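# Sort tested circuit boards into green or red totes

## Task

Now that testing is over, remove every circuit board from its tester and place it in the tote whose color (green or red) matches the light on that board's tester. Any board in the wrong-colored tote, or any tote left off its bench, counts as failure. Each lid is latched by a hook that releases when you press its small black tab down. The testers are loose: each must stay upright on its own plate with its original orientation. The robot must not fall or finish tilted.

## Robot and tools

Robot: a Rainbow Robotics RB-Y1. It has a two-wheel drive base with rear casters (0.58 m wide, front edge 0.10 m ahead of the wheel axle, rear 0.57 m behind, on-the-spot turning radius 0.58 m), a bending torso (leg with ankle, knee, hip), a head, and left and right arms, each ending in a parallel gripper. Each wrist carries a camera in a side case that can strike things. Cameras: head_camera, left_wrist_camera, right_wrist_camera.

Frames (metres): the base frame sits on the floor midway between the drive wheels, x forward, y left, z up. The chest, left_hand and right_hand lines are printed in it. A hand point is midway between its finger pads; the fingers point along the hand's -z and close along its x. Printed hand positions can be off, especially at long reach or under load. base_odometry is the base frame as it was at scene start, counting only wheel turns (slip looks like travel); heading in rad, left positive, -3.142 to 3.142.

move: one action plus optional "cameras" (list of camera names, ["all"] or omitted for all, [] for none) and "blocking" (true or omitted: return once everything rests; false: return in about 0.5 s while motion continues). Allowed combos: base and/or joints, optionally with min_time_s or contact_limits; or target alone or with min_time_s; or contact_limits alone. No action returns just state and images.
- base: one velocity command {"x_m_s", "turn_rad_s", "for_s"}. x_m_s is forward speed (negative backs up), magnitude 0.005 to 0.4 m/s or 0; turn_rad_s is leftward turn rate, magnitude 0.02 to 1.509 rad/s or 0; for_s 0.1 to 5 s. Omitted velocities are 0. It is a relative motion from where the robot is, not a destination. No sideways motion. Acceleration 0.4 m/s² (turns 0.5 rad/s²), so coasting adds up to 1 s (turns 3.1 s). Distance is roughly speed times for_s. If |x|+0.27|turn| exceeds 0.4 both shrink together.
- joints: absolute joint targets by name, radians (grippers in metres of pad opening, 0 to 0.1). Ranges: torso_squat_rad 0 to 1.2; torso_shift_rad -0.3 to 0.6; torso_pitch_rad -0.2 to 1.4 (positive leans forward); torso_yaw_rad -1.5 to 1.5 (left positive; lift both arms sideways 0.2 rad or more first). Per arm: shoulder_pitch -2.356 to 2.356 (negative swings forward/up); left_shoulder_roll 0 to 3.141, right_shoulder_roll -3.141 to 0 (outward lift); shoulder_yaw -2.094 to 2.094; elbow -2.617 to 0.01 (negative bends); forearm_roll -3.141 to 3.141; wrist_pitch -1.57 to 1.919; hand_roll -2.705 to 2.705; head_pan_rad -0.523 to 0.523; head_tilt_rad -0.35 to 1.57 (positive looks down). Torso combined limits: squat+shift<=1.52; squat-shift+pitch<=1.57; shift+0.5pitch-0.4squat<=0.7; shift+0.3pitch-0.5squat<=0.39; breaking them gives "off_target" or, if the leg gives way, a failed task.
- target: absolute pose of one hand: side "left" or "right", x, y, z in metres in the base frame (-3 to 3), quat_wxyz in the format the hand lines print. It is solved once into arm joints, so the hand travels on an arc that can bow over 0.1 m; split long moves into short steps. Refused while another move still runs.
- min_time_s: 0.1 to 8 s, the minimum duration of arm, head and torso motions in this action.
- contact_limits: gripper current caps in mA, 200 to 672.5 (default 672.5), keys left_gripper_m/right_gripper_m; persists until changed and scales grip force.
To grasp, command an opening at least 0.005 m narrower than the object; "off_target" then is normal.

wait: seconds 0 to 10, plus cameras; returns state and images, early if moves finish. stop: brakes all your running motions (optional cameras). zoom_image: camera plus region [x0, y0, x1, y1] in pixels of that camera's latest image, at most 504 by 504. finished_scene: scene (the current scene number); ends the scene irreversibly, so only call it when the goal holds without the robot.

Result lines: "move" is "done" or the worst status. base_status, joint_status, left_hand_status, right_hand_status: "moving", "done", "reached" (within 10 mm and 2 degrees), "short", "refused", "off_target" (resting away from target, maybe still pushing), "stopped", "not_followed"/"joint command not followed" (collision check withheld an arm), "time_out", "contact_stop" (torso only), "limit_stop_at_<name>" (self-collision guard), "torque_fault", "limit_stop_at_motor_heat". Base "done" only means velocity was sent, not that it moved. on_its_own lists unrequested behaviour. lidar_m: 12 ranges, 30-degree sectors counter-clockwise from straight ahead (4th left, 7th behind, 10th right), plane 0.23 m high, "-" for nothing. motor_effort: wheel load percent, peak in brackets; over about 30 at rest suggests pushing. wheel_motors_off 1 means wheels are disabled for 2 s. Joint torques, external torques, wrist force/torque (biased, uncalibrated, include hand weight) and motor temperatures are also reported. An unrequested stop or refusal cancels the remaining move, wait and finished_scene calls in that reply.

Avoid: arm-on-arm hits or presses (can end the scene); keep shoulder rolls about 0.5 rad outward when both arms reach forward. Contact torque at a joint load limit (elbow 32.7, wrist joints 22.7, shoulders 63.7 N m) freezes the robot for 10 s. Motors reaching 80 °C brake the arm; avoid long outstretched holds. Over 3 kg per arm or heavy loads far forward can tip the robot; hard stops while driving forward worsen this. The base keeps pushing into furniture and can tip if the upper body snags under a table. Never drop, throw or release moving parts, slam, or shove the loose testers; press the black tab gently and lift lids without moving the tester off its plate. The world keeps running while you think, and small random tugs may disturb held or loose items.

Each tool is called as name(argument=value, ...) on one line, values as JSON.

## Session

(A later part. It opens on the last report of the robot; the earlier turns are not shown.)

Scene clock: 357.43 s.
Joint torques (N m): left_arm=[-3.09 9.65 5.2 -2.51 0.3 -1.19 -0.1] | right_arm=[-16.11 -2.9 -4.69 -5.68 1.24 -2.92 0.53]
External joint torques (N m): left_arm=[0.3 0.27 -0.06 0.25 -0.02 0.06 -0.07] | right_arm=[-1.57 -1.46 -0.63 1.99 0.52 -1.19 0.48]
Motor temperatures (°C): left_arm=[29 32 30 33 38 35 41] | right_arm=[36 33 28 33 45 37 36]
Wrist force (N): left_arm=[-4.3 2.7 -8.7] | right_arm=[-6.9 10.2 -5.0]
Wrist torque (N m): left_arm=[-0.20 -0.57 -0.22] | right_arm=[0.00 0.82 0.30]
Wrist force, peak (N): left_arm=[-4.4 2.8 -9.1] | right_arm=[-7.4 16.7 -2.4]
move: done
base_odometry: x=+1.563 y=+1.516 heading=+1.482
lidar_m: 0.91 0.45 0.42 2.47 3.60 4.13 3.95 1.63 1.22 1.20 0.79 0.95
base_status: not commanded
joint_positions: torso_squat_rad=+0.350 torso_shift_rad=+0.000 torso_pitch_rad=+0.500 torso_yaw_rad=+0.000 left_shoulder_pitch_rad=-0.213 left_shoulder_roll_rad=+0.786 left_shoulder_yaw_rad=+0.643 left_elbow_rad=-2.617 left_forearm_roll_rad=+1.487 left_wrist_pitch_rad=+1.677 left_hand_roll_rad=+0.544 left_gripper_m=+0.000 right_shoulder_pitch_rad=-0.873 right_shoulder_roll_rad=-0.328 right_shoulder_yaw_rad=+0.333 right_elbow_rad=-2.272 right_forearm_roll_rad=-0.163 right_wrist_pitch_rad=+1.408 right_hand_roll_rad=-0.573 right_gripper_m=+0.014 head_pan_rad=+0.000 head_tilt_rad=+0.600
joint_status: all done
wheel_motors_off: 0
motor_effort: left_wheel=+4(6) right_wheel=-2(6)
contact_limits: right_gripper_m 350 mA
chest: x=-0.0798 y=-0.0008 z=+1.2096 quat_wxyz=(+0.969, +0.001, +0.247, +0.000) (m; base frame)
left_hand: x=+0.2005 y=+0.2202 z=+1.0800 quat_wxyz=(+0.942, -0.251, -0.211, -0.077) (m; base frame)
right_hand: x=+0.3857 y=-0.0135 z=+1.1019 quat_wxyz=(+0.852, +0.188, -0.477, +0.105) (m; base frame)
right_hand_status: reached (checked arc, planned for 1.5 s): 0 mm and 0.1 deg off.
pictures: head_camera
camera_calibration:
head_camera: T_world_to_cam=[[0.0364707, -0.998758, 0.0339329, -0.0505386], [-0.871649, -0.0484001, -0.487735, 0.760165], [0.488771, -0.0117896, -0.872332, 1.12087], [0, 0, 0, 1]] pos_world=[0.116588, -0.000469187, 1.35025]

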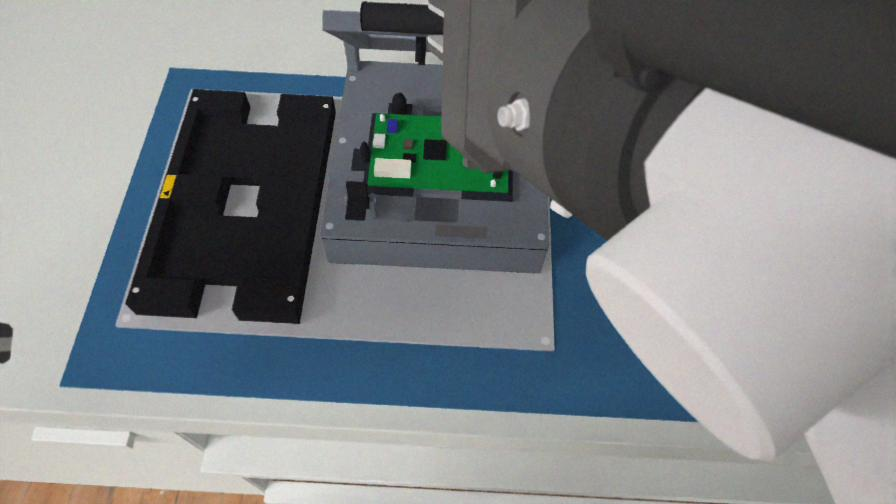

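move(target={"side":"right","x":0.408,"y":-0.0135,"z":1.117,"quat_wxyz":[0.823,0.182,-0.524,0.116]}, min_time_s=1.5, cameras=[])

move(target={"side":"right","x":0.433,"y":-0.0135,"z":1.128,"quat_wxyz":[0.790,0.175,-0.574,0.127]}, min_time_s=1.5, cameras=[])

move(target={"side":"right","x":0.459,"y":-0.0135,"z":1.134,"quat_wxyz":[0.748,0.165,-0.628,0.139]}, min_time_s=1.5, cameras=[])

move(target={"side":"right","x":0.486,"y":-0.0135,"z":1.136,"quat_wxyz":[0.719,0.159,-0.660,0.146]}, min_time_s=1.5, cameras=["head_camera","right_wrist_camera"])

Scene clock: 369.43 s.
Joint torques (N m): left_arm=[-3.05 9.71 5.31 -2.42 0.35 -1.2 -0.01] | right_arm=[-17.08 -2.19 -4.75 -6.32 0.66 -3.16 0.69]
External joint torques (N m): left_arm=[0.34 0.33 0.05 0.34 0.03 0.04 0.02] | right_arm=[-2.03 -0.44 -0.43 1.62 -0.12 -1.35 0.63]
Motor temperatures (°C): left_arm=[29 32 30 33 38 35 41] | right_arm=[36 33 28 33 45 37 36]
Wrist force (N): left_arm=[-4.2 2.6 -8.9] | right_arm=[-6.5 8.0 -3.2]
Wrist torque (N m): left_arm=[-0.17 -0.56 -0.21] | right_arm=[-0.09 0.82 0.25]
Wrist force, peak (N): left_arm=[-4.5 2.8 -9.1] | right_arm=[-4.4 16.4 -0.2]
move: done
base_odometry: x=+1.563 y=+1.516 heading=+1.482
lidar_m: 0.92 0.44 0.41 2.48 3.61 4.12 3.95 1.64 1.23 1.20 0.80 0.95
base_status: not commanded
joint_positions: torso_squat_rad=+0.350 torso_shift_rad=+0.000 torso_pitch_rad=+0.500 torso_yaw_rad=+0.000 left_shoulder_pitch_rad=-0.213 left_shoulder_roll_rad=+0.786 left_shoulder_yaw_rad=+0.643 left_elbow_rad=-2.617 left_forearm_roll_rad=+1.487 left_wrist_pitch_rad=+1.677 left_hand_roll_rad=+0.544 left_gripper_m=+0.000 right_shoulder_pitch_rad=-0.883 right_shoulder_roll_rad=-0.342 right_shoulder_yaw_rad=+0.330 right_elbow_rad=-2.223 right_forearm_roll_rad=-0.123 right_wrist_pitch_rad=+1.275 right_hand_roll_rad=-0.539 right_gripper_m=+0.014 head_pan_rad=+0.000 head_tilt_rad=+0.600
joint_status: all done
wheel_motors_off: 0
motor_effort: left_wheel=+4(6) right_wheel=-3(5)
contact_limits: right_gripper_m 350 mA
chest: x=-0.0798 y=-0.0008 z=+1.2096 quat_wxyz=(+0.969, +0.001, +0.247, +0.000) (m; base frame)
left_hand: x=+0.2006 y=+0.2202 z=+1.0800 quat_wxyz=(+0.942, -0.251, -0.211, -0.077) (m; base frame)
right_hand: x=+0.4078 y=-0.0136 z=+1.1168 quat_wxyz=(+0.824, +0.182, -0.524, +0.116) (m; base frame)
right_hand_status: reached (checked arc, planned for 1.5 s): 0 mm and 0.1 deg off.
pictures: none
No camera images: "cameras" was empty.

Scene clock: 371.27 s.
Joint torques (N m): left_arm=[-2.98 9.78 5.39 -2.55 0.35 -1.12 -0.05] | right_arm=[-17.94 -1.83 -4.1 -7.15 0.41 -3.3 0.61]
External joint torques (N m): left_arm=[0.41 0.4 0.13 0.21 0.04 0.12 -0.02] | right_arm=[-2.28 0.21 0.46 1.21 -0.4 -1.45 0.55]
Motor temperatures (°C): left_arm=[29 32 30 33 38 35 41] | right_arm=[36 33 28 33 45 37 36]
Wrist force (N): left_arm=[-4.3 2.3 -8.7] | right_arm=[-6.4 6.6 -2.8]
Wrist torque (N m): left_arm=[-0.14 -0.57 -0.21] | right_arm=[-0.16 0.74 0.20]
Wrist force, peak (N): left_arm=[-4.5 2.9 -8.9] | right_arm=[-3.9 14.8 -3.3]
move: done
base_odometry: x=+1.563 y=+1.516 heading=+1.482
lidar_m: 0.92 0.44 0.42 2.47 3.61 4.13 3.95 1.63 1.24 1.20 0.79 0.95
base_status: not commanded
joint_positions: torso_squat_rad=+0.350 torso_shift_rad=+0.000 torso_pitch_rad=+0.500 torso_yaw_rad=+0.000 left_shoulder_pitch_rad=-0.213 left_shoulder_roll_rad=+0.786 left_shoulder_yaw_rad=+0.643 left_elbow_rad=-2.617 left_forearm_roll_rad=+1.487 left_wrist_pitch_rad=+1.677 left_hand_roll_rad=+0.544 left_gripper_m=+0.000 right_shoulder_pitch_rad=-0.887 right_shoulder_roll_rad=-0.352 right_shoulder_yaw_rad=+0.329 right_elbow_rad=-2.145 right_forearm_roll_rad=-0.074 right_wrist_pitch_rad=+1.101 right_hand_roll_rad=-0.507 right_gripper_m=+0.014 head_pan_rad=+0.000 head_tilt_rad=+0.600
joint_status: all done
wheel_motors_off: 0
motor_effort: left_wheel=+4(6) right_wheel=-3(5)
contact_limits: right_gripper_m 350 mA
chest: x=-0.0798 y=-0.0008 z=+1.2096 quat_wxyz=(+0.969, +0.001, +0.247, +0.000) (m; base frame)
left_hand: x=+0.2006 y=+0.2202 z=+1.0800 quat_wxyz=(+0.942, -0.251, -0.211, -0.077) (m; base frame)
right_hand: x=+0.4329 y=-0.0137 z=+1.1276 quat_wxyz=(+0.790, +0.175, -0.573, +0.127) (m; base frame)
right_hand_status: reached (checked arc, planned for 1.5 s): 0 mm and 0.1 deg off.
pictures: none
No camera images: "cameras" was empty.

Scene clock: 373.10 s.
Joint torques (N m): left_arm=[-2.97 9.93 5.26 -2.53 0.37 -1.16 -0.06] | right_arm=[-16.04 -1.55 -2.24 -8.1 0.24 -3.57 0.49]
External joint torques (N m): left_arm=[0.42 0.55 -0.01 0.23 0.06 0.08 -0.03] | right_arm=[0.22 0.69 2.48 0.83 -0.55 -1.69 0.43]
Motor temperatures (°C): left_arm=[29 32 30 33 38 35 41] | right_arm=[36 33 28 33 45 37 36]
Wrist force (N): left_arm=[-4.2 2.9 -8.8] | right_arm=[-6.6 5.7 -1.8]
Wrist torque (N m): left_arm=[-0.20 -0.55 -0.22] | right_arm=[-0.29 0.75 0.28]
Wrist force, peak (N): left_arm=[-4.4 2.8 -9.0] | right_arm=[-4.2 13.8 -4.4]
move: done
base_odometry: x=+1.563 y=+1.516 heading=+1.482
lidar_m: 0.92 0.44 0.41 2.47 3.61 4.13 3.95 1.64 1.24 1.19 0.80 0.95
base_status: not commanded
joint_positions: torso_squat_rad=+0.350 torso_shift_rad=+0.000 torso_pitch_rad=+0.500 torso_yaw_rad=+0.000 left_shoulder_pitch_rad=-0.213 left_shoulder_roll_rad=+0.786 left_shoulder_yaw_rad=+0.643 left_elbow_rad=-2.617 left_forearm_roll_rad=+1.487 left_wrist_pitch_rad=+1.677 left_hand_roll_rad=+0.544 left_gripper_m=+0.000 right_shoulder_pitch_rad=-0.883 right_shoulder_roll_rad=-0.353 right_shoulder_yaw_rad=+0.330 right_elbow_rad=-2.036 right_forearm_roll_rad=-0.002 right_wrist_pitch_rad=+0.877 right_hand_roll_rad=-0.483 right_gripper_m=+0.014 head_pan_rad=+0.000 head_tilt_rad=+0.600
joint_status: all done
wheel_motors_off: 0
motor_effort: left_wheel=+4(6) right_wheel=-3(5)
contact_limits: right_gripper_m 350 mA
chest: x=-0.0797 y=-0.0008 z=+1.2096 quat_wxyz=(+0.969, +0.001, +0.247, +0.000) (m; base frame)
left_hand: x=+0.2007 y=+0.2202 z=+1.0799 quat_wxyz=(+0.942, -0.251, -0.211, -0.076) (m; base frame)
right_hand: x=+0.4590 y=-0.0139 z=+1.1338 quat_wxyz=(+0.748, +0.165, -0.627, +0.139) (m; base frame)
right_hand_status: reached (checked arc, planned for 1.5 s): 0 mm and 0.1 deg off.
pictures: none
No camera images: "cameras" was empty.

Scene clock: 374.93 s.
Joint torques (N m): left_arm=[-2.94 9.87 5.35 -2.42 0.44 -1.15 -0.09] | right_arm=[-17.57 1.79 -2.93 -7.28 -0.02 -2.45 0.57]
External joint torques (N m): left_arm=[0.45 0.49 0.09 0.33 0.13 0.1 -0.06] | right_arm=[-0.24 4.4 1.93 2.04 -0.76 -0.58 0.51]
Motor temperatures (°C): left_arm=[29 32 30 33 38 35 41] | right_arm=[36 33 28 33 45 37 36]
Wrist force (N): left_arm=[-4.4 2.7 -8.7] | right_arm=[-3.4 5.6 -0.1]
Wrist torque (N m): left_arm=[-0.20 -0.58 -0.22] | right_arm=[-0.28 0.65 0.22]
Wrist force, peak (N): left_arm=[-4.5 2.8 -8.9] | right_arm=[-16.1 6.8 -6.5]
move: done
base_odometry: x=+1.563 y=+1.516 heading=+1.482
lidar_m: 0.92 0.44 0.42 2.48 3.61 4.14 3.95 1.64 1.23 1.20 0.79 0.95
base_status: not commanded
joint_positions: torso_squat_rad=+0.350 torso_shift_rad=+0.000 torso_pitch_rad=+0.500 torso_yaw_rad=+0.000 left_shoulder_pitch_rad=-0.213 left_shoulder_roll_rad=+0.786 left_shoulder_yaw_rad=+0.643 left_elbow_rad=-2.617 left_forearm_roll_rad=+1.487 left_wrist_pitch_rad=+1.677 left_hand_roll_rad=+0.544 left_gripper_m=+0.000 right_shoulder_pitch_rad=-0.914 right_shoulder_roll_rad=-0.350 right_shoulder_yaw_rad=+0.319 right_elbow_rad=-1.902 right_forearm_roll_rad=+0.034 right_wrist_pitch_rad=+0.701 right_hand_roll_rad=-0.474 right_gripper_m=+0.014 head_pan_rad=+0.000 head_tilt_rad=+0.600
joint_status: all done
wheel_motors_off: 0
motor_effort: left_wheel=+4(6) right_wheel=-5(5)
contact_limits: right_gripper_m 350 mA
chest: x=-0.0799 y=-0.0009 z=+1.2097 quat_wxyz=(+0.969, +0.001, +0.247, +0.000) (m; base frame)
left_hand: x=+0.2005 y=+0.2201 z=+1.0801 quat_wxyz=(+0.942, -0.251, -0.211, -0.077) (m; base frame)
right_hand: x=+0.4857 y=-0.0142 z=+1.1363 quat_wxyz=(+0.719, +0.158, -0.660, +0.146) (m; base frame)
right_hand_status: reached (checked arc, planned for 1.5 s): 1 mm and 0.1 deg off.
pictures: head_camera, right_wrist_camera
camera_calibration:
head_camera: T_world_to_cam=[[0.0363847, -0.998764, 0.0338626, -0.0505179], [-0.871558, -0.0482929, -0.487909, 0.760323], [0.488941, -0.0117608, -0.872237, 1.12083], [0, 0, 0, 1]] pos_world=[0.116482, -0.000555284, 1.35031]
right_wrist_camera: T_world_to_cam=[[-0.0783445, 0.0245806, -0.996623, 1.17337], [-0.776161, 0.625882, 0.0764507, 0.332263], [0.625648, 0.77953, -0.029956, -0.187079], [0, 0, 0, 1]] pos_world=[0.466863, -0.0909658, 1.1384]

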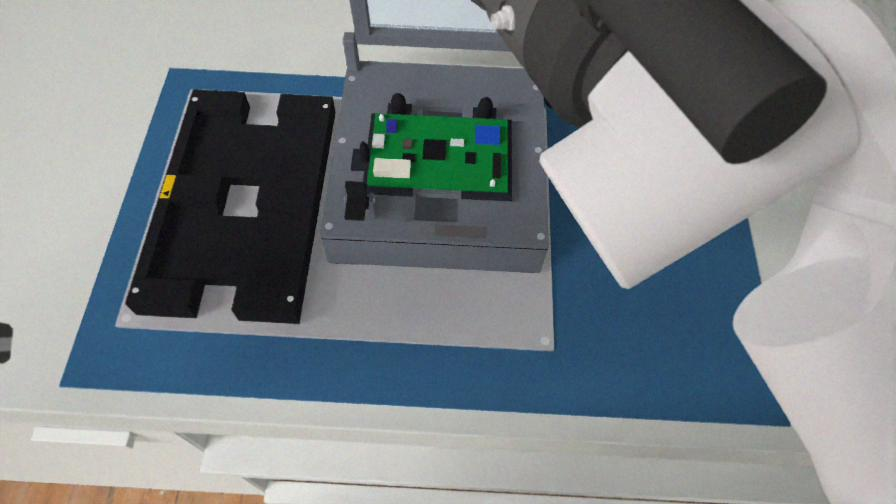

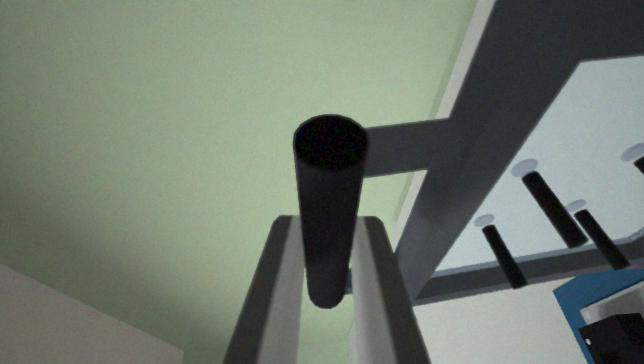

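move(target={"side":"right","x":0.513,"y":-0.0135,"z":1.135,"quat_wxyz":[0.707,0.156,-0.672,0.149]}, min_time_s=1.5, cameras=["head_camera","right_wrist_camera"])

Scene clock: 382.00 s.
Joint torques (N m): left_arm=[-3.19 9.95 5.32 -2.42 0.44 -1.13 -0.12] | right_arm=[-14.97 -2.66 -5.19 -5.14 0.1 -0.72 0.53]
External joint torques (N m): left_arm=[0.2 0.57 0.06 0.34 0.13 0.11 -0.1] | right_arm=[3.75 0.49 -0.14 4.37 -0.59 1.14 0.47]
Motor temperatures (°C): left_arm=[29 32 30 33 38 35 41] | right_arm=[36 33 28 33 45 37 36]
Wrist force (N): left_arm=[-4.2 2.7 -8.7] | right_arm=[0.8 11.5 -3.7]
Wrist torque (N m): left_arm=[-0.18 -0.57 -0.22] | right_arm=[-0.11 0.57 0.36]
Wrist force, peak (N): left_arm=[-4.4 2.8 -9.1] | right_arm=[19.7 15.2 -4.7]
move: done
base_odometry: x=+1.563 y=+1.516 heading=+1.482
lidar_m: 0.92 0.44 0.42 2.48 3.60 4.13 3.96 1.63 1.24 1.20 0.80 0.95
base_status: not commanded
joint_positions: torso_squat_rad=+0.350 torso_shift_rad=+0.000 torso_pitch_rad=+0.499 torso_yaw_rad=+0.000 left_shoulder_pitch_rad=-0.213 left_shoulder_roll_rad=+0.786 left_shoulder_yaw_rad=+0.643 left_elbow_rad=-2.617 left_forearm_roll_rad=+1.487 left_wrist_pitch_rad=+1.677 left_hand_roll_rad=+0.544 left_gripper_m=+0.000 right_shoulder_pitch_rad=-0.975 right_shoulder_roll_rad=-0.349 right_shoulder_yaw_rad=+0.307 right_elbow_rad=-1.763 right_forearm_roll_rad=+0.031 right_wrist_pitch_rad=+0.590 right_hand_roll_rad=-0.471 right_gripper_m=+0.014 head_pan_rad=+0.000 head_tilt_rad=+0.600
joint_status: all done
wheel_motors_off: 0
motor_effort: left_wheel=+4(6) right_wheel=-3(5)
contact_limits: right_gripper_m 350 mA
chest: x=-0.0800 y=-0.0007 z=+1.2097 quat_wxyz=(+0.969, +0.000, +0.247, +0.000) (m; base frame)
left_hand: x=+0.2004 y=+0.2203 z=+1.0801 quat_wxyz=(+0.942, -0.251, -0.211, -0.077) (m; base frame)
right_hand: x=+0.5127 y=-0.0131 z=+1.1360 quat_wxyz=(+0.707, +0.156, -0.673, +0.149) (m; base frame)
right_hand_status: reached (checked arc, planned for 1.5 s): 1 mm and 0.1 deg off.
pictures: head_camera, right_wrist_camera
camera_calibration:
head_camera: T_world_to_cam=[[0.0365677, -0.998752, 0.0340093, -0.0505588], [-0.87146, -0.0485264, -0.48806, 0.760453], [0.489101, -0.0117905, -0.872147, 1.1208], [0, 0, 0, 1]] pos_world=[0.116368, -0.000378802, 1.35037]
right_wrist_camera: T_world_to_cam=[[-0.0421011, 0.0248921, -0.998803, 1.15901], [-0.779504, 0.624523, 0.0484216, 0.385983], [0.624981, 0.780609, -0.00688964, -0.230686], [0, 0, 0, 1]] pos_world=[0.493845, -0.0898297, 1.13734]

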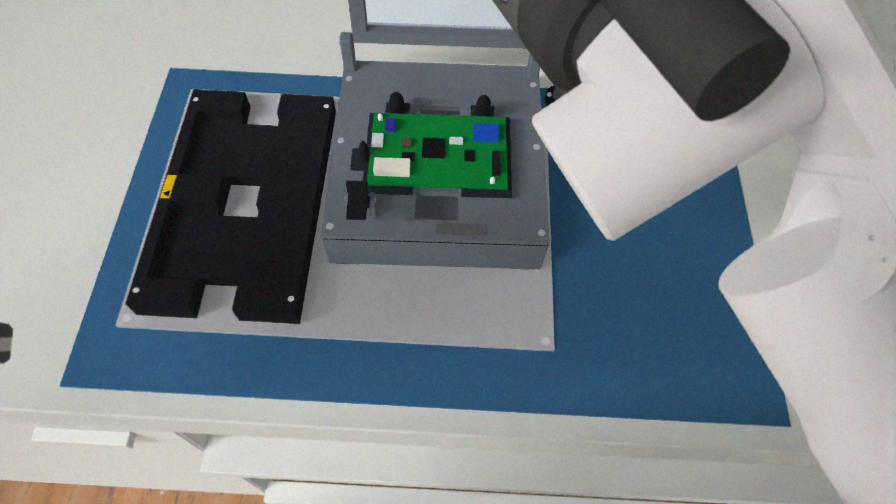

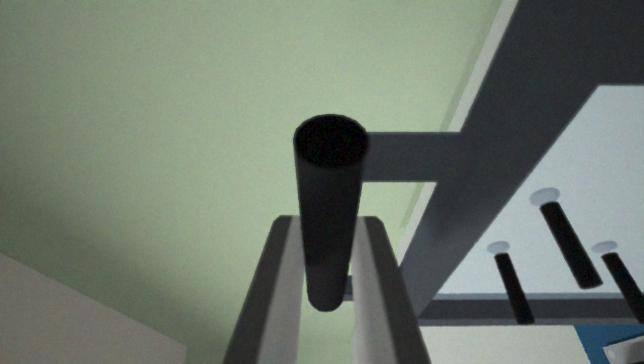

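move(joints={"right_gripper_m":0.03}, cameras=["head_camera"])

zoom_image(camera="head_camera", region=[300, 20, 580, 260])

Scene clock: 404.17 s.
Joint torques (N m): left_arm=[-3.04 9.79 5.49 -2.49 0.35 -1.18 -0.08] | right_arm=[-15.6 -2.93 -5.35 -7.6 0.09 -1.48 0.45]
External joint torques (N m): left_arm=[0.35 0.41 0.23 0.27 0.04 0.07 -0.05] | right_arm=[3.11 0.22 -0.31 1.91 -0.6 0.38 0.39]
Motor temperatures (°C): left_arm=[29 32 30 33 38 35 41] | right_arm=[36 33 28 33 45 37 36]
Wrist force (N): left_arm=[-4.3 2.7 -8.6] | right_arm=[-4.1 10.7 -6.7]
Wrist torque (N m): left_arm=[-0.18 -0.56 -0.21] | right_arm=[-0.11 0.48 0.46]
Wrist force, peak (N): left_arm=[-4.6 2.8 -9.0] | right_arm=[-4.1 10.6 -7.1]
move: done
base_odometry: x=+1.563 y=+1.516 heading=+1.482
lidar_m: 0.92 0.45 0.42 2.48 3.61 4.12 3.95 1.64 1.24 1.20 0.80 0.95
base_status: not commanded
joint_positions: torso_squat_rad=+0.350 torso_shift_rad=+0.000 torso_pitch_rad=+0.500 torso_yaw_rad=+0.000 left_shoulder_pitch_rad=-0.213 left_shoulder_roll_rad=+0.786 left_shoulder_yaw_rad=+0.643 left_elbow_rad=-2.617 left_forearm_roll_rad=+1.487 left_wrist_pitch_rad=+1.677 left_hand_roll_rad=+0.544 left_gripper_m=+0.000 right_shoulder_pitch_rad=-0.975 right_shoulder_roll_rad=-0.349 right_shoulder_yaw_rad=+0.307 right_elbow_rad=-1.762 right_forearm_roll_rad=+0.031 right_wrist_pitch_rad=+0.590 right_hand_roll_rad=-0.470 right_gripper_m=+0.030 head_pan_rad=+0.000 head_tilt_rad=+0.600
joint_status: all done
wheel_motors_off: 0
motor_effort: left_wheel=+5(5) right_wheel=-3(4)
contact_limits: right_gripper_m 350 mA
chest: x=-0.0798 y=-0.0007 z=+1.2096 quat_wxyz=(+0.969, +0.000, +0.247, +0.000) (m; base frame)
left_hand: x=+0.2005 y=+0.2203 z=+1.0800 quat_wxyz=(+0.942, -0.251, -0.211, -0.076) (m; base frame)
right_hand: x=+0.5129 y=-0.0132 z=+1.1354 quat_wxyz=(+0.708, +0.156, -0.673, +0.149) (m; base frame)
pictures: head_camera
camera_calibration:
head_camera: T_world_to_cam=[[0.0365799, -0.998752, 0.0339966, -0.050548], [-0.871626, -0.0485268, -0.487763, 0.760227], [0.488804, -0.01179, -0.872314, 1.12085], [0, 0, 0, 1]] pos_world=[0.116607, -0.00037875, 1.35026]

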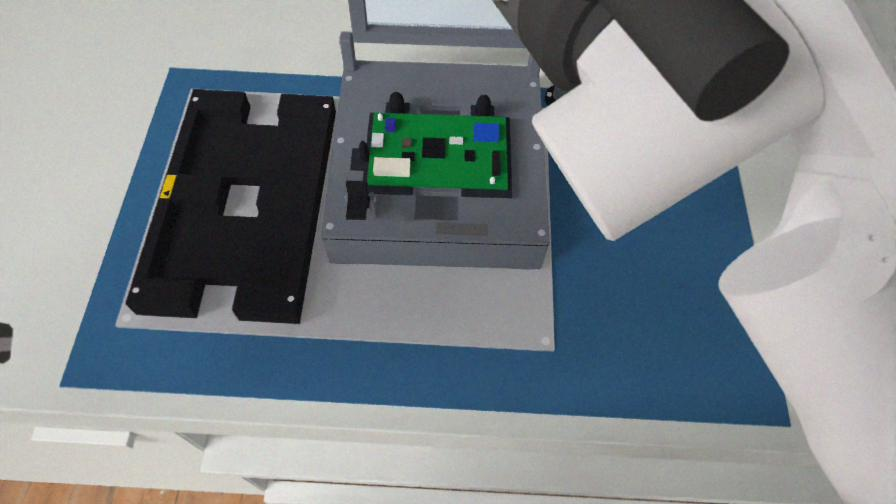

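Scaled by 1.800 from the camera's 896x504 image, which has a finer 1280x720 frame.

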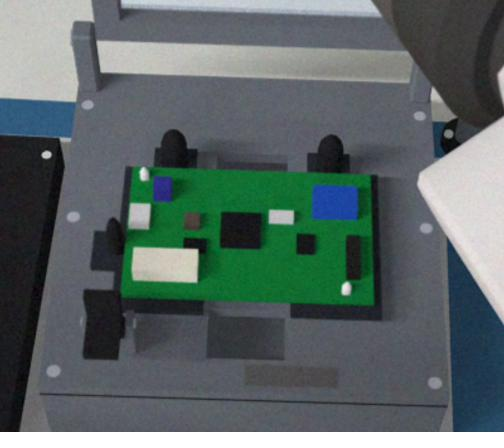

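move(target={"side":"right","x":0.44,"y":-0.047,"z":1.14,"quat_wxyz":[0.708,0.156,-0.673,0.149]}, min_time_s=2, cameras=["head_camera"])

move(target={"side":"right","x":0.30,"y":-0.20,"z":1.16,"quat_wxyz":[0.924,0,-0.383,0]}, min_time_s=3, cameras=["head_camera","right_wrist_camera"])

zoom_image(camera="head_camera", region=[320, 80, 560, 260])

Scene clock: 414.57 s.
Joint torques (N m): left_arm=[-3.17 9.64 5.37 -2.52 0.45 -1.12 -0.02] | right_arm=[-11.79 -4.28 -6.03 -8.42 0.75 -1.79 0.35]
External joint torques (N m): left_arm=[0.21 0.26 0.11 0.24 0.14 0.12 0.01] | right_arm=[2.23 -1.1 -1.16 0.68 -0.01 0.07 0.3]
Motor temperatures (°C): left_arm=[29 32 30 33 38 35 41] | right_arm=[36 33 28 33 45 37 36]
Wrist force (N): left_arm=[-4.0 2.8 -8.7] | right_arm=[-3.9 10.8 -6.5]
Wrist torque (N m): left_arm=[-0.19 -0.52 -0.21] | right_arm=[-0.13 0.53 0.45]
Wrist force, peak (N): left_arm=[-4.2 2.8 -9.1] | right_arm=[21.7 15.9 -9.8]
move: done
base_odometry: x=+1.563 y=+1.516 heading=+1.482
lidar_m: 0.91 0.44 0.42 2.47 3.60 4.13 3.95 1.63 1.23 1.20 0.80 0.95
base_status: not commanded
joint_positions: torso_squat_rad=+0.350 torso_shift_rad=+0.000 torso_pitch_rad=+0.500 torso_yaw_rad=+0.000 left_shoulder_pitch_rad=-0.213 left_shoulder_roll_rad=+0.786 left_shoulder_yaw_rad=+0.643 left_elbow_rad=-2.617 left_forearm_roll_rad=+1.487 left_wrist_pitch_rad=+1.677 left_hand_roll_rad=+0.544 left_gripper_m=+0.000 right_shoulder_pitch_rad=-0.735 right_shoulder_roll_rad=-0.421 right_shoulder_yaw_rad=+0.302 right_elbow_rad=-2.135 right_forearm_roll_rad=+0.033 right_wrist_pitch_rad=+0.713 right_hand_roll_rad=-0.468 right_gripper_m=+0.030 head_pan_rad=+0.000 head_tilt_rad=+0.600
joint_status: all done
wheel_motors_off: 0
motor_effort: left_wheel=+5(6) right_wheel=-4(5)
contact_limits: right_gripper_m 350 mA
chest: x=-0.0798 y=-0.0007 z=+1.2096 quat_wxyz=(+0.969, +0.000, +0.247, +0.000) (m; base frame)
left_hand: x=+0.2005 y=+0.2203 z=+1.0800 quat_wxyz=(+0.942, -0.251, -0.211, -0.076) (m; base frame)
right_hand: x=+0.4400 y=-0.0466 z=+1.1402 quat_wxyz=(+0.708, +0.156, -0.673, +0.149) (m; base frame)
right_hand_status: reached (checked arc, planned for 2.0 s): 0 mm and 0.0 deg off.
pictures: head_camera
camera_calibration:
head_camera: T_world_to_cam=[[0.0366232, -0.998749, 0.0340607, -0.0505709], [-0.871628, -0.0485959, -0.487753, 0.760221], [0.488798, -0.0118251, -0.872317, 1.12085], [0, 0, 0, 1]] pos_world=[0.116612, -0.000309845, 1.35026]

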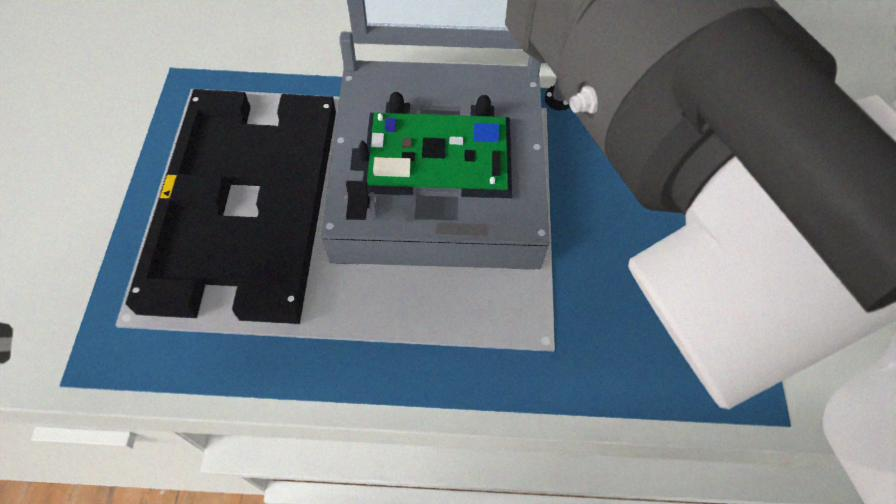

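Scene clock: 417.90 s.
Joint torques (N m): left_arm=[-3.08 9.66 5.35 -2.48 0.32 -1.08 -0.05] | right_arm=[-12.45 -10.83 -8.74 0.28 0.91 -0.19 -0.13]
External joint torques (N m): left_arm=[0.31 0.28 0.09 0.28 0.01 0.16 -0.02] | right_arm=[-0.33 -0.91 -1.02 -0.41 -0.48 0.12 -0.16]
Motor temperatures (°C): left_arm=[29 32 30 33 38 35 41] | right_arm=[36 33 28 33 45 37 36]
Wrist force (N): left_arm=[-3.8 2.9 -9.0] | right_arm=[-1.8 10.3 -11.8]
Wrist torque (N m): left_arm=[-0.20 -0.52 -0.21] | right_arm=[-0.01 0.64 0.49]
Wrist force, peak (N): left_arm=[-4.5 2.6 -9.0] | right_arm=[-2.2 10.7 -12.0]
move: short
base_odometry: x=+1.563 y=+1.516 heading=+1.482
lidar_m: 0.92 0.45 0.42 2.47 3.60 4.14 3.95 1.63 1.23 1.20 0.80 0.95
base_status: not commanded
joint_positions: torso_squat_rad=+0.350 torso_shift_rad=+0.000 torso_pitch_rad=+0.500 torso_yaw_rad=+0.000 left_shoulder_pitch_rad=-0.213 left_shoulder_roll_rad=+0.786 left_shoulder_yaw_rad=+0.643 left_elbow_rad=-2.617 left_forearm_roll_rad=+1.487 left_wrist_pitch_rad=+1.677 left_hand_roll_rad=+0.544 left_gripper_m=+0.000 right_shoulder_pitch_rad=-1.188 right_shoulder_roll_rad=-1.241 right_shoulder_yaw_rad=+0.248 right_elbow_rad=-2.617 right_forearm_roll_rad=-1.024 right_wrist_pitch_rad=+1.917 right_hand_roll_rad=-1.331 right_gripper_m=+0.030 head_pan_rad=+0.000 head_tilt_rad=+0.600
joint_status: all done
wheel_motors_off: 0
motor_effort: left_wheel=+5(6) right_wheel=-3(5)
contact_limits: right_gripper_m 350 mA
chest: x=-0.0798 y=-0.0007 z=+1.2096 quat_wxyz=(+0.969, +0.000, +0.247, +0.000) (m; base frame)
left_hand: x=+0.2005 y=+0.2203 z=+1.0800 quat_wxyz=(+0.942, -0.251, -0.211, -0.076) (m; base frame)
right_hand: x=+0.3007 y=-0.1999 z=+1.1601 quat_wxyz=(+0.936, -0.004, -0.352, -0.002) (m; base frame)
right_hand_status: short (checked arc, as near as the solve gets, planned for 3.0 s): 1 mm and 3.8 deg off. The place is met; only the turn is off.
pictures: head_camera, right_wrist_camera
camera_calibration:
head_camera: T_world_to_cam=[[0.0366206, -0.998749, 0.0340618, -0.0505726], [-0.871633, -0.0485939, -0.487745, 0.760212], [0.48879, -0.0118279, -0.872322, 1.12085], [0, 0, 0, 1]] pos_world=[0.116616, -0.000310299, 1.35026]
right_wrist_camera: T_world_to_cam=[[-0.740143, 0.0203775, -0.672141, 1.00878], [-0.279651, 0.899679, 0.33522, -0.0917683], [0.611542, 0.436076, -0.660193, 0.740855], [0, 0, 0, 1]] pos_world=[0.267918, -0.261063, 1.19791]

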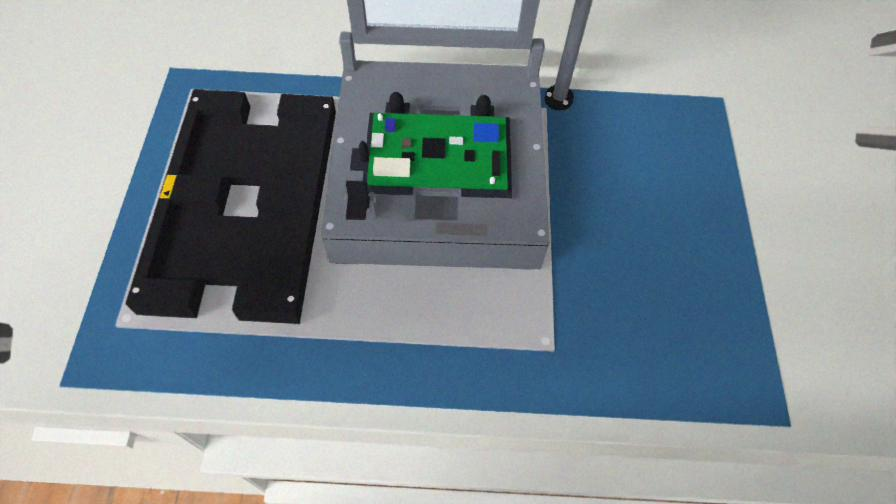

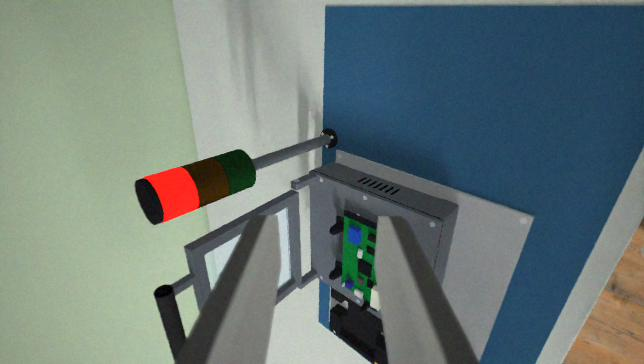

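Scaled by 2.100 from the camera's 896x504 image, which has a finer 1280x720 frame.

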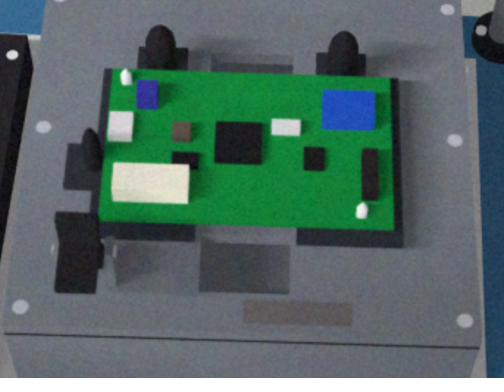

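move(joints={"right_gripper_m":0.095}, contact_limits={"right_gripper_m":400}, cameras=[])

move(target={"side":"right","x":0.38,"y":-0.10,"z":1.13,"quat_wxyz":[0.9962,0,-0.0872,0]}, min_time_s=3)

zoom_image(camera="right_wrist_camera", region=[100, 20, 540, 364])

Scene clock: 444.53 s.
Joint torques (N m): left_arm=[-2.92 9.75 5.34 -2.52 0.47 -1.16 -0.05] | right_arm=[-12.27 -11.05 -9.02 0.26 0.87 -0.31 -0.08]
External joint torques (N m): left_arm=[0.47 0.37 0.08 0.25 0.15 0.09 -0.02] | right_arm=[-0.15 -1.13 -1.3 -0.42 -0.52 0 -0.11]
Motor temperatures (°C): left_arm=[29 32 30 33 38 35 41] | right_arm=[35 34 29 33 45 37 36]
Wrist force (N): left_arm=[-4.1 2.7 -8.7] | right_arm=[-2.0 10.9 -11.6]
Wrist torque (N m): left_arm=[-0.18 -0.54 -0.22] | right_arm=[-0.11 0.62 0.49]
Wrist force, peak (N): left_arm=[-4.3 2.7 -9.0] | right_arm=[-2.0 11.0 -12.1]
move: done
base_odometry: x=+1.563 y=+1.516 heading=+1.482
lidar_m: 0.91 0.44 0.42 2.47 3.61 4.12 3.95 1.63 1.23 1.20 0.80 0.95
base_status: not commanded
joint_positions: torso_squat_rad=+0.350 torso_shift_rad=+0.000 torso_pitch_rad=+0.500 torso_yaw_rad=+0.000 left_shoulder_pitch_rad=-0.213 left_shoulder_roll_rad=+0.786 left_shoulder_yaw_rad=+0.643 left_elbow_rad=-2.617 left_forearm_roll_rad=+1.487 left_wrist_pitch_rad=+1.677 left_hand_roll_rad=+0.544 left_gripper_m=+0.000 right_shoulder_pitch_rad=-1.188 right_shoulder_roll_rad=-1.241 right_shoulder_yaw_rad=+0.248 right_elbow_rad=-2.617 right_forearm_roll_rad=-1.024 right_wrist_pitch_rad=+1.917 right_hand_roll_rad=-1.331 right_gripper_m=+0.095 head_pan_rad=+0.000 head_tilt_rad=+0.600
joint_status: all done
wheel_motors_off: 0
motor_effort: left_wheel=+4(6) right_wheel=-3(4)
contact_limits: right_gripper_m 400 mA
chest: x=-0.0798 y=-0.0007 z=+1.2096 quat_wxyz=(+0.969, +0.000, +0.247, +0.000) (m; base frame)
left_hand: x=+0.2005 y=+0.2203 z=+1.0800 quat_wxyz=(+0.942, -0.251, -0.211, -0.076) (m; base frame)
right_hand: x=+0.3007 y=-0.1999 z=+1.1601 quat_wxyz=(+0.936, -0.004, -0.352, -0.002) (m; base frame)
pictures: none
No camera images: "cameras" was empty.

Scene clock: 447.87 s.
Joint torques (N m): left_arm=[-2.91 9.57 5.41 -2.56 0.4 -1.11 -0.12] | right_arm=[-21.23 -5.62 -8.64 -0.77 0.06 -0.1 0.28]
External joint torques (N m): left_arm=[0.48 0.19 0.15 0.2 0.09 0.13 -0.09] | right_arm=[0.86 2.14 1.14 0.93 -0.45 0.07 0.27]
Motor temperatures (°C): left_arm=[29 32 30 33 38 35 41] | right_arm=[35 34 29 33 45 37 36]
Wrist force (N): left_arm=[-4.3 2.7 -8.7] | right_arm=[1.0 10.4 -13.1]
Wrist torque (N m): left_arm=[-0.18 -0.56 -0.22] | right_arm=[-0.01 0.79 0.52]
Wrist force, peak (N): left_arm=[-4.3 2.9 -9.0] | right_arm=[1.0 11.1 -13.3]
move: done
base_odometry: x=+1.563 y=+1.516 heading=+1.482
lidar_m: 0.91 0.45 0.42 2.48 3.61 4.13 3.95 1.63 1.24 1.20 0.80 0.96
base_status: not commanded
joint_positions: torso_squat_rad=+0.350 torso_shift_rad=+0.000 torso_pitch_rad=+0.500 torso_yaw_rad=+0.000 left_shoulder_pitch_rad=-0.213 left_shoulder_roll_rad=+0.786 left_shoulder_yaw_rad=+0.643 left_elbow_rad=-2.617 left_forearm_roll_rad=+1.487 left_wrist_pitch_rad=+1.677 left_hand_roll_rad=+0.544 left_gripper_m=+0.000 right_shoulder_pitch_rad=-1.758 right_shoulder_roll_rad=-0.856 right_shoulder_yaw_rad=+0.723 right_elbow_rad=-1.648 right_forearm_roll_rad=-1.287 right_wrist_pitch_rad=+1.919 right_hand_roll_rad=-1.116 right_gripper_m=+0.095 head_pan_rad=+0.000 head_tilt_rad=+0.600
joint_status: all done
wheel_motors_off: 0
motor_effort: left_wheel=+6(6) right_wheel=-3(5)
contact_limits: right_gripper_m 400 mA
chest: x=-0.0798 y=-0.0007 z=+1.2096 quat_wxyz=(+0.969, +0.000, +0.247, +0.000) (m; base frame)
left_hand: x=+0.2005 y=+0.2203 z=+1.0800 quat_wxyz=(+0.942, -0.251, -0.211, -0.076) (m; base frame)
right_hand: x=+0.3801 y=-0.1002 z=+1.1302 quat_wxyz=(+0.996, +0.000, -0.088, +0.000) (m; base frame)
right_hand_status: reached (checked arc, planned for 3.0 s): 0 mm and 0.1 deg off.
pictures: head_camera, left_wrist_camera, right_wrist_camera
camera_calibration:
head_camera: T_world_to_cam=[[0.0366164, -0.998749, 0.0340634, -0.050575], [-0.871633, -0.0485911, -0.487745, 0.760212], [0.488789, -0.0118313, -0.872322, 1.12085], [0, 0, 0, 1]] pos_world=[0.116617, -0.000311084, 1.35026]
left_wrist_camera: T_world_to_cam=[[0.907404, -0.0310168, 0.419113, -0.629112], [-0.375773, -0.506436, 0.776091, -0.616951], [0.188182, -0.861719, -0.471198, 0.730026], [0, 0, 0, 1]] pos_world=[0.201647, 0.297118, 1.08647]
right_wrist_camera: T_world_to_cam=[[-0.981214, 0.0210638, -0.191768, 0.594278], [-0.066742, 0.895579, 0.439867, -0.348799], [0.181009, 0.444403, -0.877349, 1.03906], [0, 0, 0, 1]] pos_world=[0.371757, -0.1619, 1.179]

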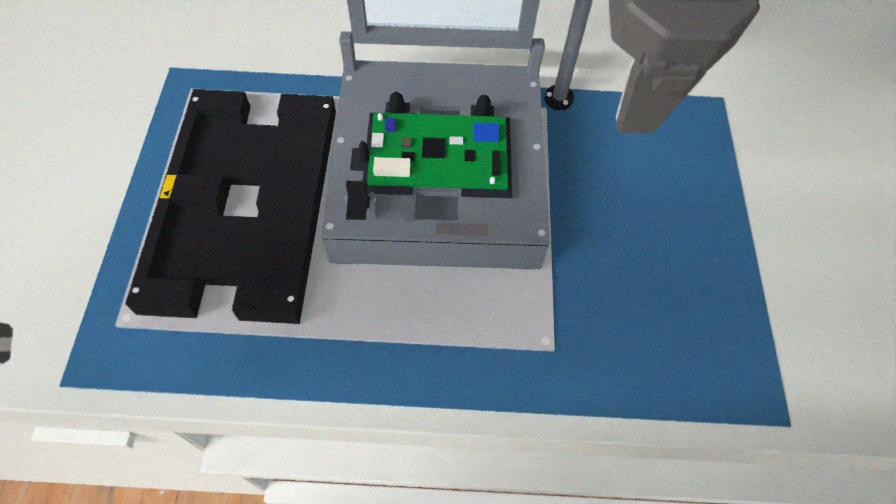

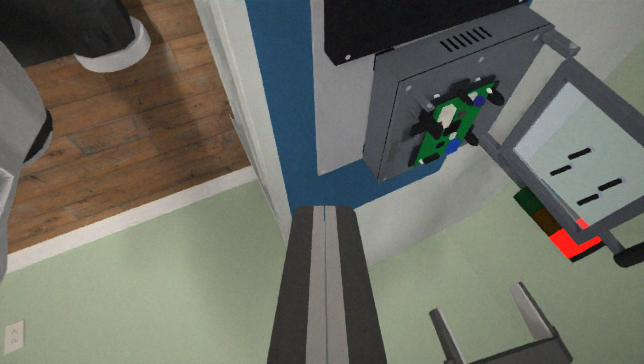

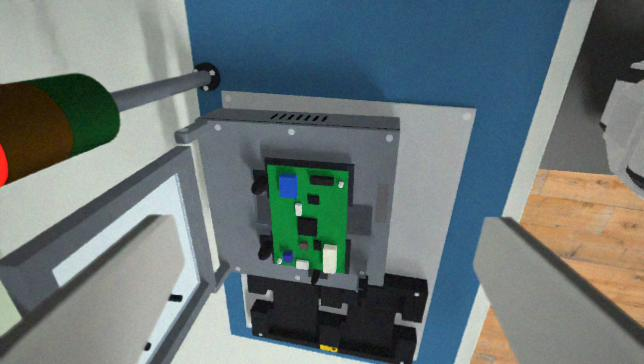

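Scaled by 1.145 from the camera's 644x364 image, which has a finer 1265x715 frame.

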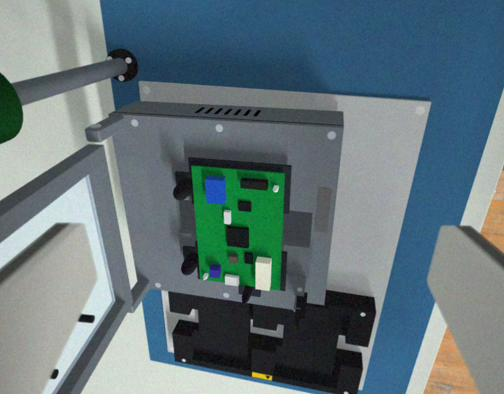

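move(target={"side":"right","x":0.418,"y":-0.01,"z":1.08,"quat_wxyz":[0.9986,0,-0.0523,0]}, min_time_s=3, cameras=["head_camera","right_wrist_camera"])

zoom_image(camera="right_wrist_camera", region=[140, 80, 500, 364])

Scene clock: 460.90 s.
Joint torques (N m): left_arm=[-3.12 9.88 5.4 -2.51 0.37 -1.14 0.03] | right_arm=[-24.88 -5.01 -6.68 -1.95 0.52 -0.38 0.3]
External joint torques (N m): left_arm=[0.26 0.5 0.14 0.25 0.06 0.1 0.06] | right_arm=[0.55 2.26 1.51 1.21 0.11 -0.25 0.29]
Motor temperatures (°C): left_arm=[29 32 30 33 38 35 41] | right_arm=[36 34 29 33 45 37 36]
Wrist force (N): left_arm=[-4.1 2.8 -8.9] | right_arm=[1.8 10.6 -13.1]
Wrist torque (N m): left_arm=[-0.20 -0.55 -0.21] | right_arm=[-0.02 0.82 0.51]
Wrist force, peak (N): left_arm=[-4.5 2.7 -8.9] | right_arm=[1.2 10.7 -13.5]
move: done
base_odometry: x=+1.563 y=+1.516 heading=+1.482
lidar_m: 0.91 0.44 0.42 2.47 3.61 4.14 3.94 1.63 1.23 1.20 0.80 0.95
base_status: not commanded
joint_positions: torso_squat_rad=+0.350 torso_shift_rad=+0.000 torso_pitch_rad=+0.500 torso_yaw_rad=+0.000 left_shoulder_pitch_rad=-0.213 left_shoulder_roll_rad=+0.786 left_shoulder_yaw_rad=+0.643 left_elbow_rad=-2.617 left_forearm_roll_rad=+1.487 left_wrist_pitch_rad=+1.677 left_hand_roll_rad=+0.544 left_gripper_m=+0.000 right_shoulder_pitch_rad=-1.887 right_shoulder_roll_rad=-0.507 right_shoulder_yaw_rad=+0.849 right_elbow_rad=-1.115 right_forearm_roll_rad=-1.167 right_wrist_pitch_rad=+1.783 right_hand_roll_rad=-0.978 right_gripper_m=+0.095 head_pan_rad=+0.000 head_tilt_rad=+0.600
joint_status: all done
wheel_motors_off: 0
motor_effort: left_wheel=+5(6) right_wheel=-4(5)
contact_limits: right_gripper_m 400 mA
chest: x=-0.0798 y=-0.0007 z=+1.2096 quat_wxyz=(+0.969, +0.000, +0.247, +0.000) (m; base frame)
left_hand: x=+0.2005 y=+0.2203 z=+1.0800 quat_wxyz=(+0.942, -0.251, -0.211, -0.076) (m; base frame)
right_hand: x=+0.4180 y=-0.0102 z=+1.0802 quat_wxyz=(+0.999, +0.000, -0.053, +0.000) (m; base frame)
right_hand_status: reached (checked arc, planned for 3.0 s): 0 mm and 0.1 deg off.
pictures: head_camera, right_wrist_camera
camera_calibration:
head_camera: T_world_to_cam=[[0.0366149, -0.998749, 0.0340611, -0.0505732], [-0.871633, -0.0485886, -0.487745, 0.760212], [0.488789, -0.0118301, -0.872322, 1.12085], [0, 0, 0, 1]] pos_world=[0.116617, -0.000312478, 1.35026]
right_wrist_camera: T_world_to_cam=[[-0.992317, 0.0208177, -0.121953, 0.549237], [-0.0356853, 0.895682, 0.443261, -0.421535], [0.118459, 0.444207, -0.888058, 0.985951], [0, 0, 0, 1]] pos_world=[0.41318, -0.0718394, 1.12941]

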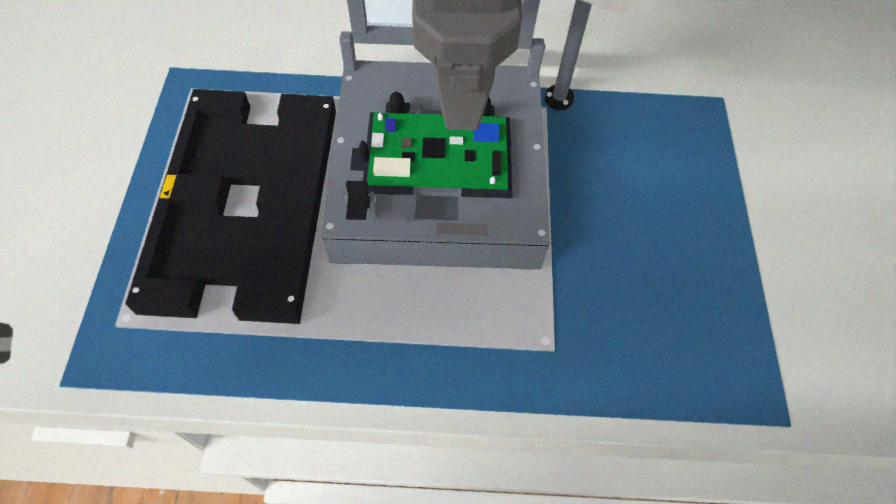

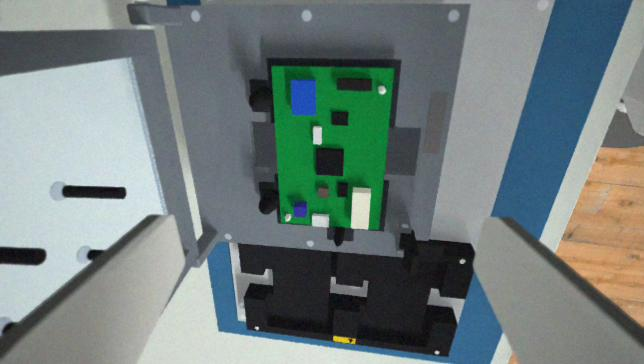

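Scaled by 1.400 from the camera's 644x364 image, which has a finer 1265x715 frame.

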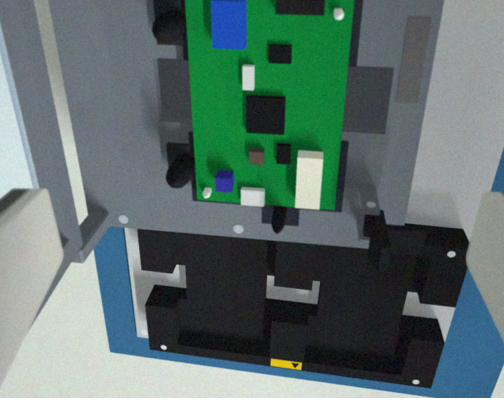

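move(joints={"right_gripper_m":0.081}, cameras=[])

move(target={"side":"right","x":0.43,"y":0.0,"z":0.99,"quat_wxyz":[1,0,0,0]}, min_time_s=3, cameras=["head_camera","right_wrist_camera"])

zoom_image(camera="head_camera", region=[320, 40, 560, 260])

zoom_image(camera="right_wrist_camera", region=[140, 0, 520, 364])

Scene clock: 489.37 s.
Joint torques (N m): left_arm=[-2.99 9.8 5.28 -2.5 0.46 -1.11 -0.05] | right_arm=[-24.9 -4.79 -6.67 -1.92 0.48 -0.44 0.3]
External joint torques (N m): left_arm=[0.4 0.42 0.02 0.26 0.15 0.13 -0.02] | right_arm=[0.53 2.47 1.53 1.24 0.07 -0.31 0.3]
Motor temperatures (°C): left_arm=[29 32 30 33 38 35 41] | right_arm=[37 34 29 33 45 36 36]
Wrist force (N): left_arm=[-4.2 2.7 -8.8] | right_arm=[1.7 10.5 -13.1]
Wrist torque (N m): left_arm=[-0.17 -0.56 -0.21] | right_arm=[-0.01 0.80 0.52]
Wrist force, peak (N): left_arm=[-4.3 2.9 -9.1] | right_arm=[1.8 10.8 -13.5]
move: done
base_odometry: x=+1.563 y=+1.516 heading=+1.482
lidar_m: 0.92 0.45 0.42 2.47 3.60 4.13 3.95 1.63 1.23 1.20 0.80 0.95
base_status: not commanded
joint_positions: torso_squat_rad=+0.350 torso_shift_rad=+0.000 torso_pitch_rad=+0.500 torso_yaw_rad=+0.000 left_shoulder_pitch_rad=-0.213 left_shoulder_roll_rad=+0.786 left_shoulder_yaw_rad=+0.643 left_elbow_rad=-2.617 left_forearm_roll_rad=+1.487 left_wrist_pitch_rad=+1.677 left_hand_roll_rad=+0.544 left_gripper_m=+0.000 right_shoulder_pitch_rad=-1.887 right_shoulder_roll_rad=-0.507 right_shoulder_yaw_rad=+0.849 right_elbow_rad=-1.115 right_forearm_roll_rad=-1.167 right_wrist_pitch_rad=+1.783 right_hand_roll_rad=-0.978 right_gripper_m=+0.081 head_pan_rad=+0.000 head_tilt_rad=+0.600
joint_status: all done
wheel_motors_off: 0
motor_effort: left_wheel=+5(6) right_wheel=-3(5)
contact_limits: right_gripper_m 400 mA
chest: x=-0.0798 y=-0.0007 z=+1.2096 quat_wxyz=(+0.969, +0.000, +0.247, +0.000) (m; base frame)
left_hand: x=+0.2005 y=+0.2203 z=+1.0800 quat_wxyz=(+0.942, -0.251, -0.211, -0.076) (m; base frame)
right_hand: x=+0.4180 y=-0.0102 z=+1.0802 quat_wxyz=(+0.999, +0.000, -0.053, +0.000) (m; base frame)
pictures: none
No camera images: "cameras" was empty.

Scene clock: 492.70 s.
Joint torques (N m): left_arm=[-3.06 9.91 5.18 -2.46 0.38 -1.15 -0.11] | right_arm=[-22.47 -4.43 -4.47 -2.38 0.37 -0.43 0.23]
External joint torques (N m): left_arm=[0.32 0.53 -0.08 0.31 0.07 0.09 -0.08] | right_arm=[3.82 2.52 1.13 1.43 0.11 -0.4 0.23]
Motor temperatures (°C): left_arm=[29 32 30 33 38 35 41] | right_arm=[37 34 28 33 45 36 36]
Wrist force (N): left_arm=[-4.4 3.0 -8.8] | right_arm=[2.1 10.6 -13.1]
Wrist torque (N m): left_arm=[-0.21 -0.58 -0.21] | right_arm=[-0.05 0.82 0.52]
Wrist force, peak (N): left_arm=[-4.3 3.1 -9.1] | right_arm=[2.0 11.0 -13.3]
move: done
base_odometry: x=+1.563 y=+1.516 heading=+1.482
lidar_m: 0.91 0.44 0.42 2.47 3.61 4.14 3.94 1.63 1.24 1.20 0.79 0.96
base_status: not commanded
joint_positions: torso_squat_rad=+0.350 torso_shift_rad=+0.000 torso_pitch_rad=+0.500 torso_yaw_rad=+0.000 left_shoulder_pitch_rad=-0.213 left_shoulder_roll_rad=+0.786 left_shoulder_yaw_rad=+0.643 left_elbow_rad=-2.617 left_forearm_roll_rad=+1.487 left_wrist_pitch_rad=+1.677 left_hand_roll_rad=+0.544 left_gripper_m=+0.000 right_shoulder_pitch_rad=-1.850 right_shoulder_roll_rad=-0.324 right_shoulder_yaw_rad=+0.900 right_elbow_rad=-0.700 right_forearm_roll_rad=-1.135 right_wrist_pitch_rad=+1.601 right_hand_roll_rad=-0.769 right_gripper_m=+0.081 head_pan_rad=+0.000 head_tilt_rad=+0.600
joint_status: all done
wheel_motors_off: 0
motor_effort: left_wheel=+4(6) right_wheel=-3(5)
contact_limits: right_gripper_m 400 mA
chest: x=-0.0798 y=-0.0007 z=+1.2096 quat_wxyz=(+0.969, +0.000, +0.247, +0.000) (m; base frame)
left_hand: x=+0.2005 y=+0.2203 z=+1.0800 quat_wxyz=(+0.942, -0.251, -0.211, -0.076) (m; base frame)
right_hand: x=+0.4295 y=-0.0005 z=+0.9905 quat_wxyz=(+1.000, +0.002, -0.004, -0.001) (m; base frame)
right_hand_status: reached (checked arc, planned for 3.0 s): 1 mm and 0.5 deg off.
pictures: head_camera, right_wrist_camera
camera_calibration:
head_camera: T_world_to_cam=[[0.036615, -0.998749, 0.034061, -0.0505731], [-0.871633, -0.0485888, -0.487745, 0.760212], [0.488789, -0.0118299, -0.872322, 1.12085], [0, 0, 0, 1]] pos_world=[0.116616, -0.000312451, 1.35026]
right_wrist_camera: T_world_to_cam=[[-0.999443, 0.0213194, -0.0256871, 0.457145], [0.00758208, 0.894361, 0.447282, -0.412625], [0.0325093, 0.446838, -0.894024, 0.943474], [0, 0, 0, 1]] pos_world=[0.429347, -0.0622901, 1.03979]

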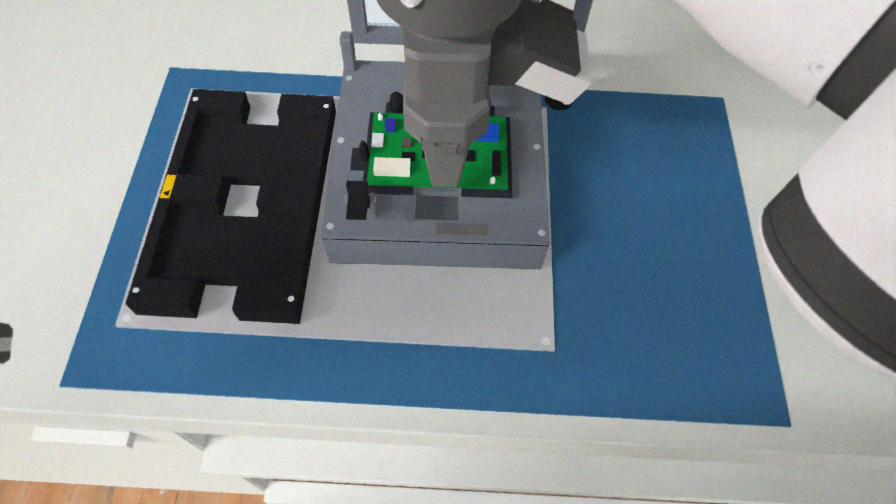

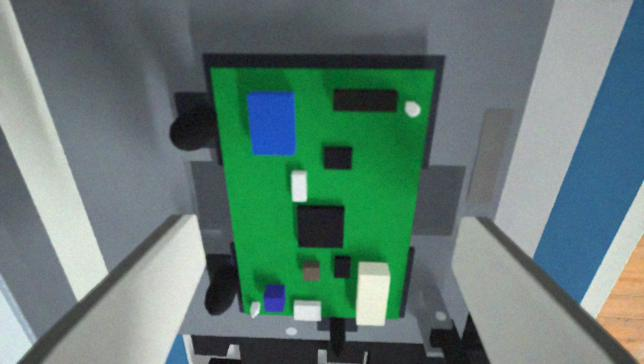

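Scaled by 2.100 from the camera's 896x504 image, which has a finer 1280x720 frame.

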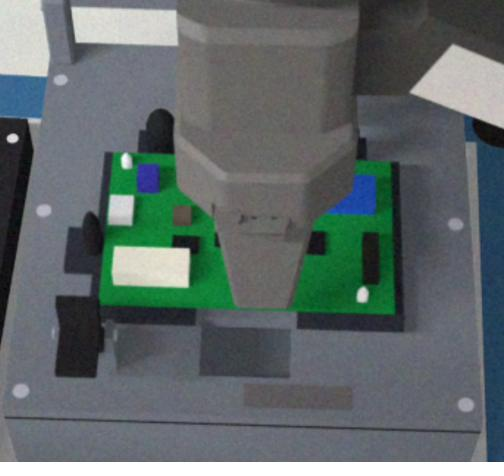

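Scaled by 1.326 from the camera's 644x364 image, which has a finer 1265x715 frame.

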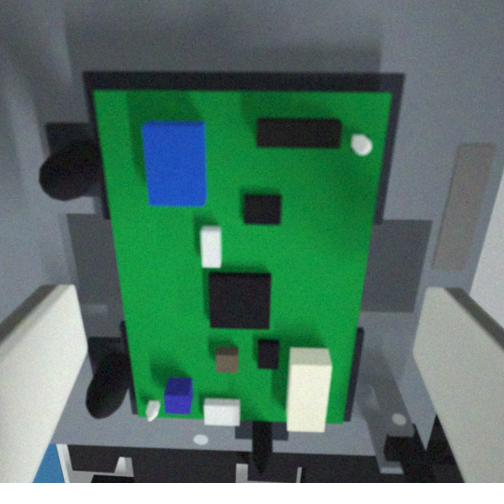

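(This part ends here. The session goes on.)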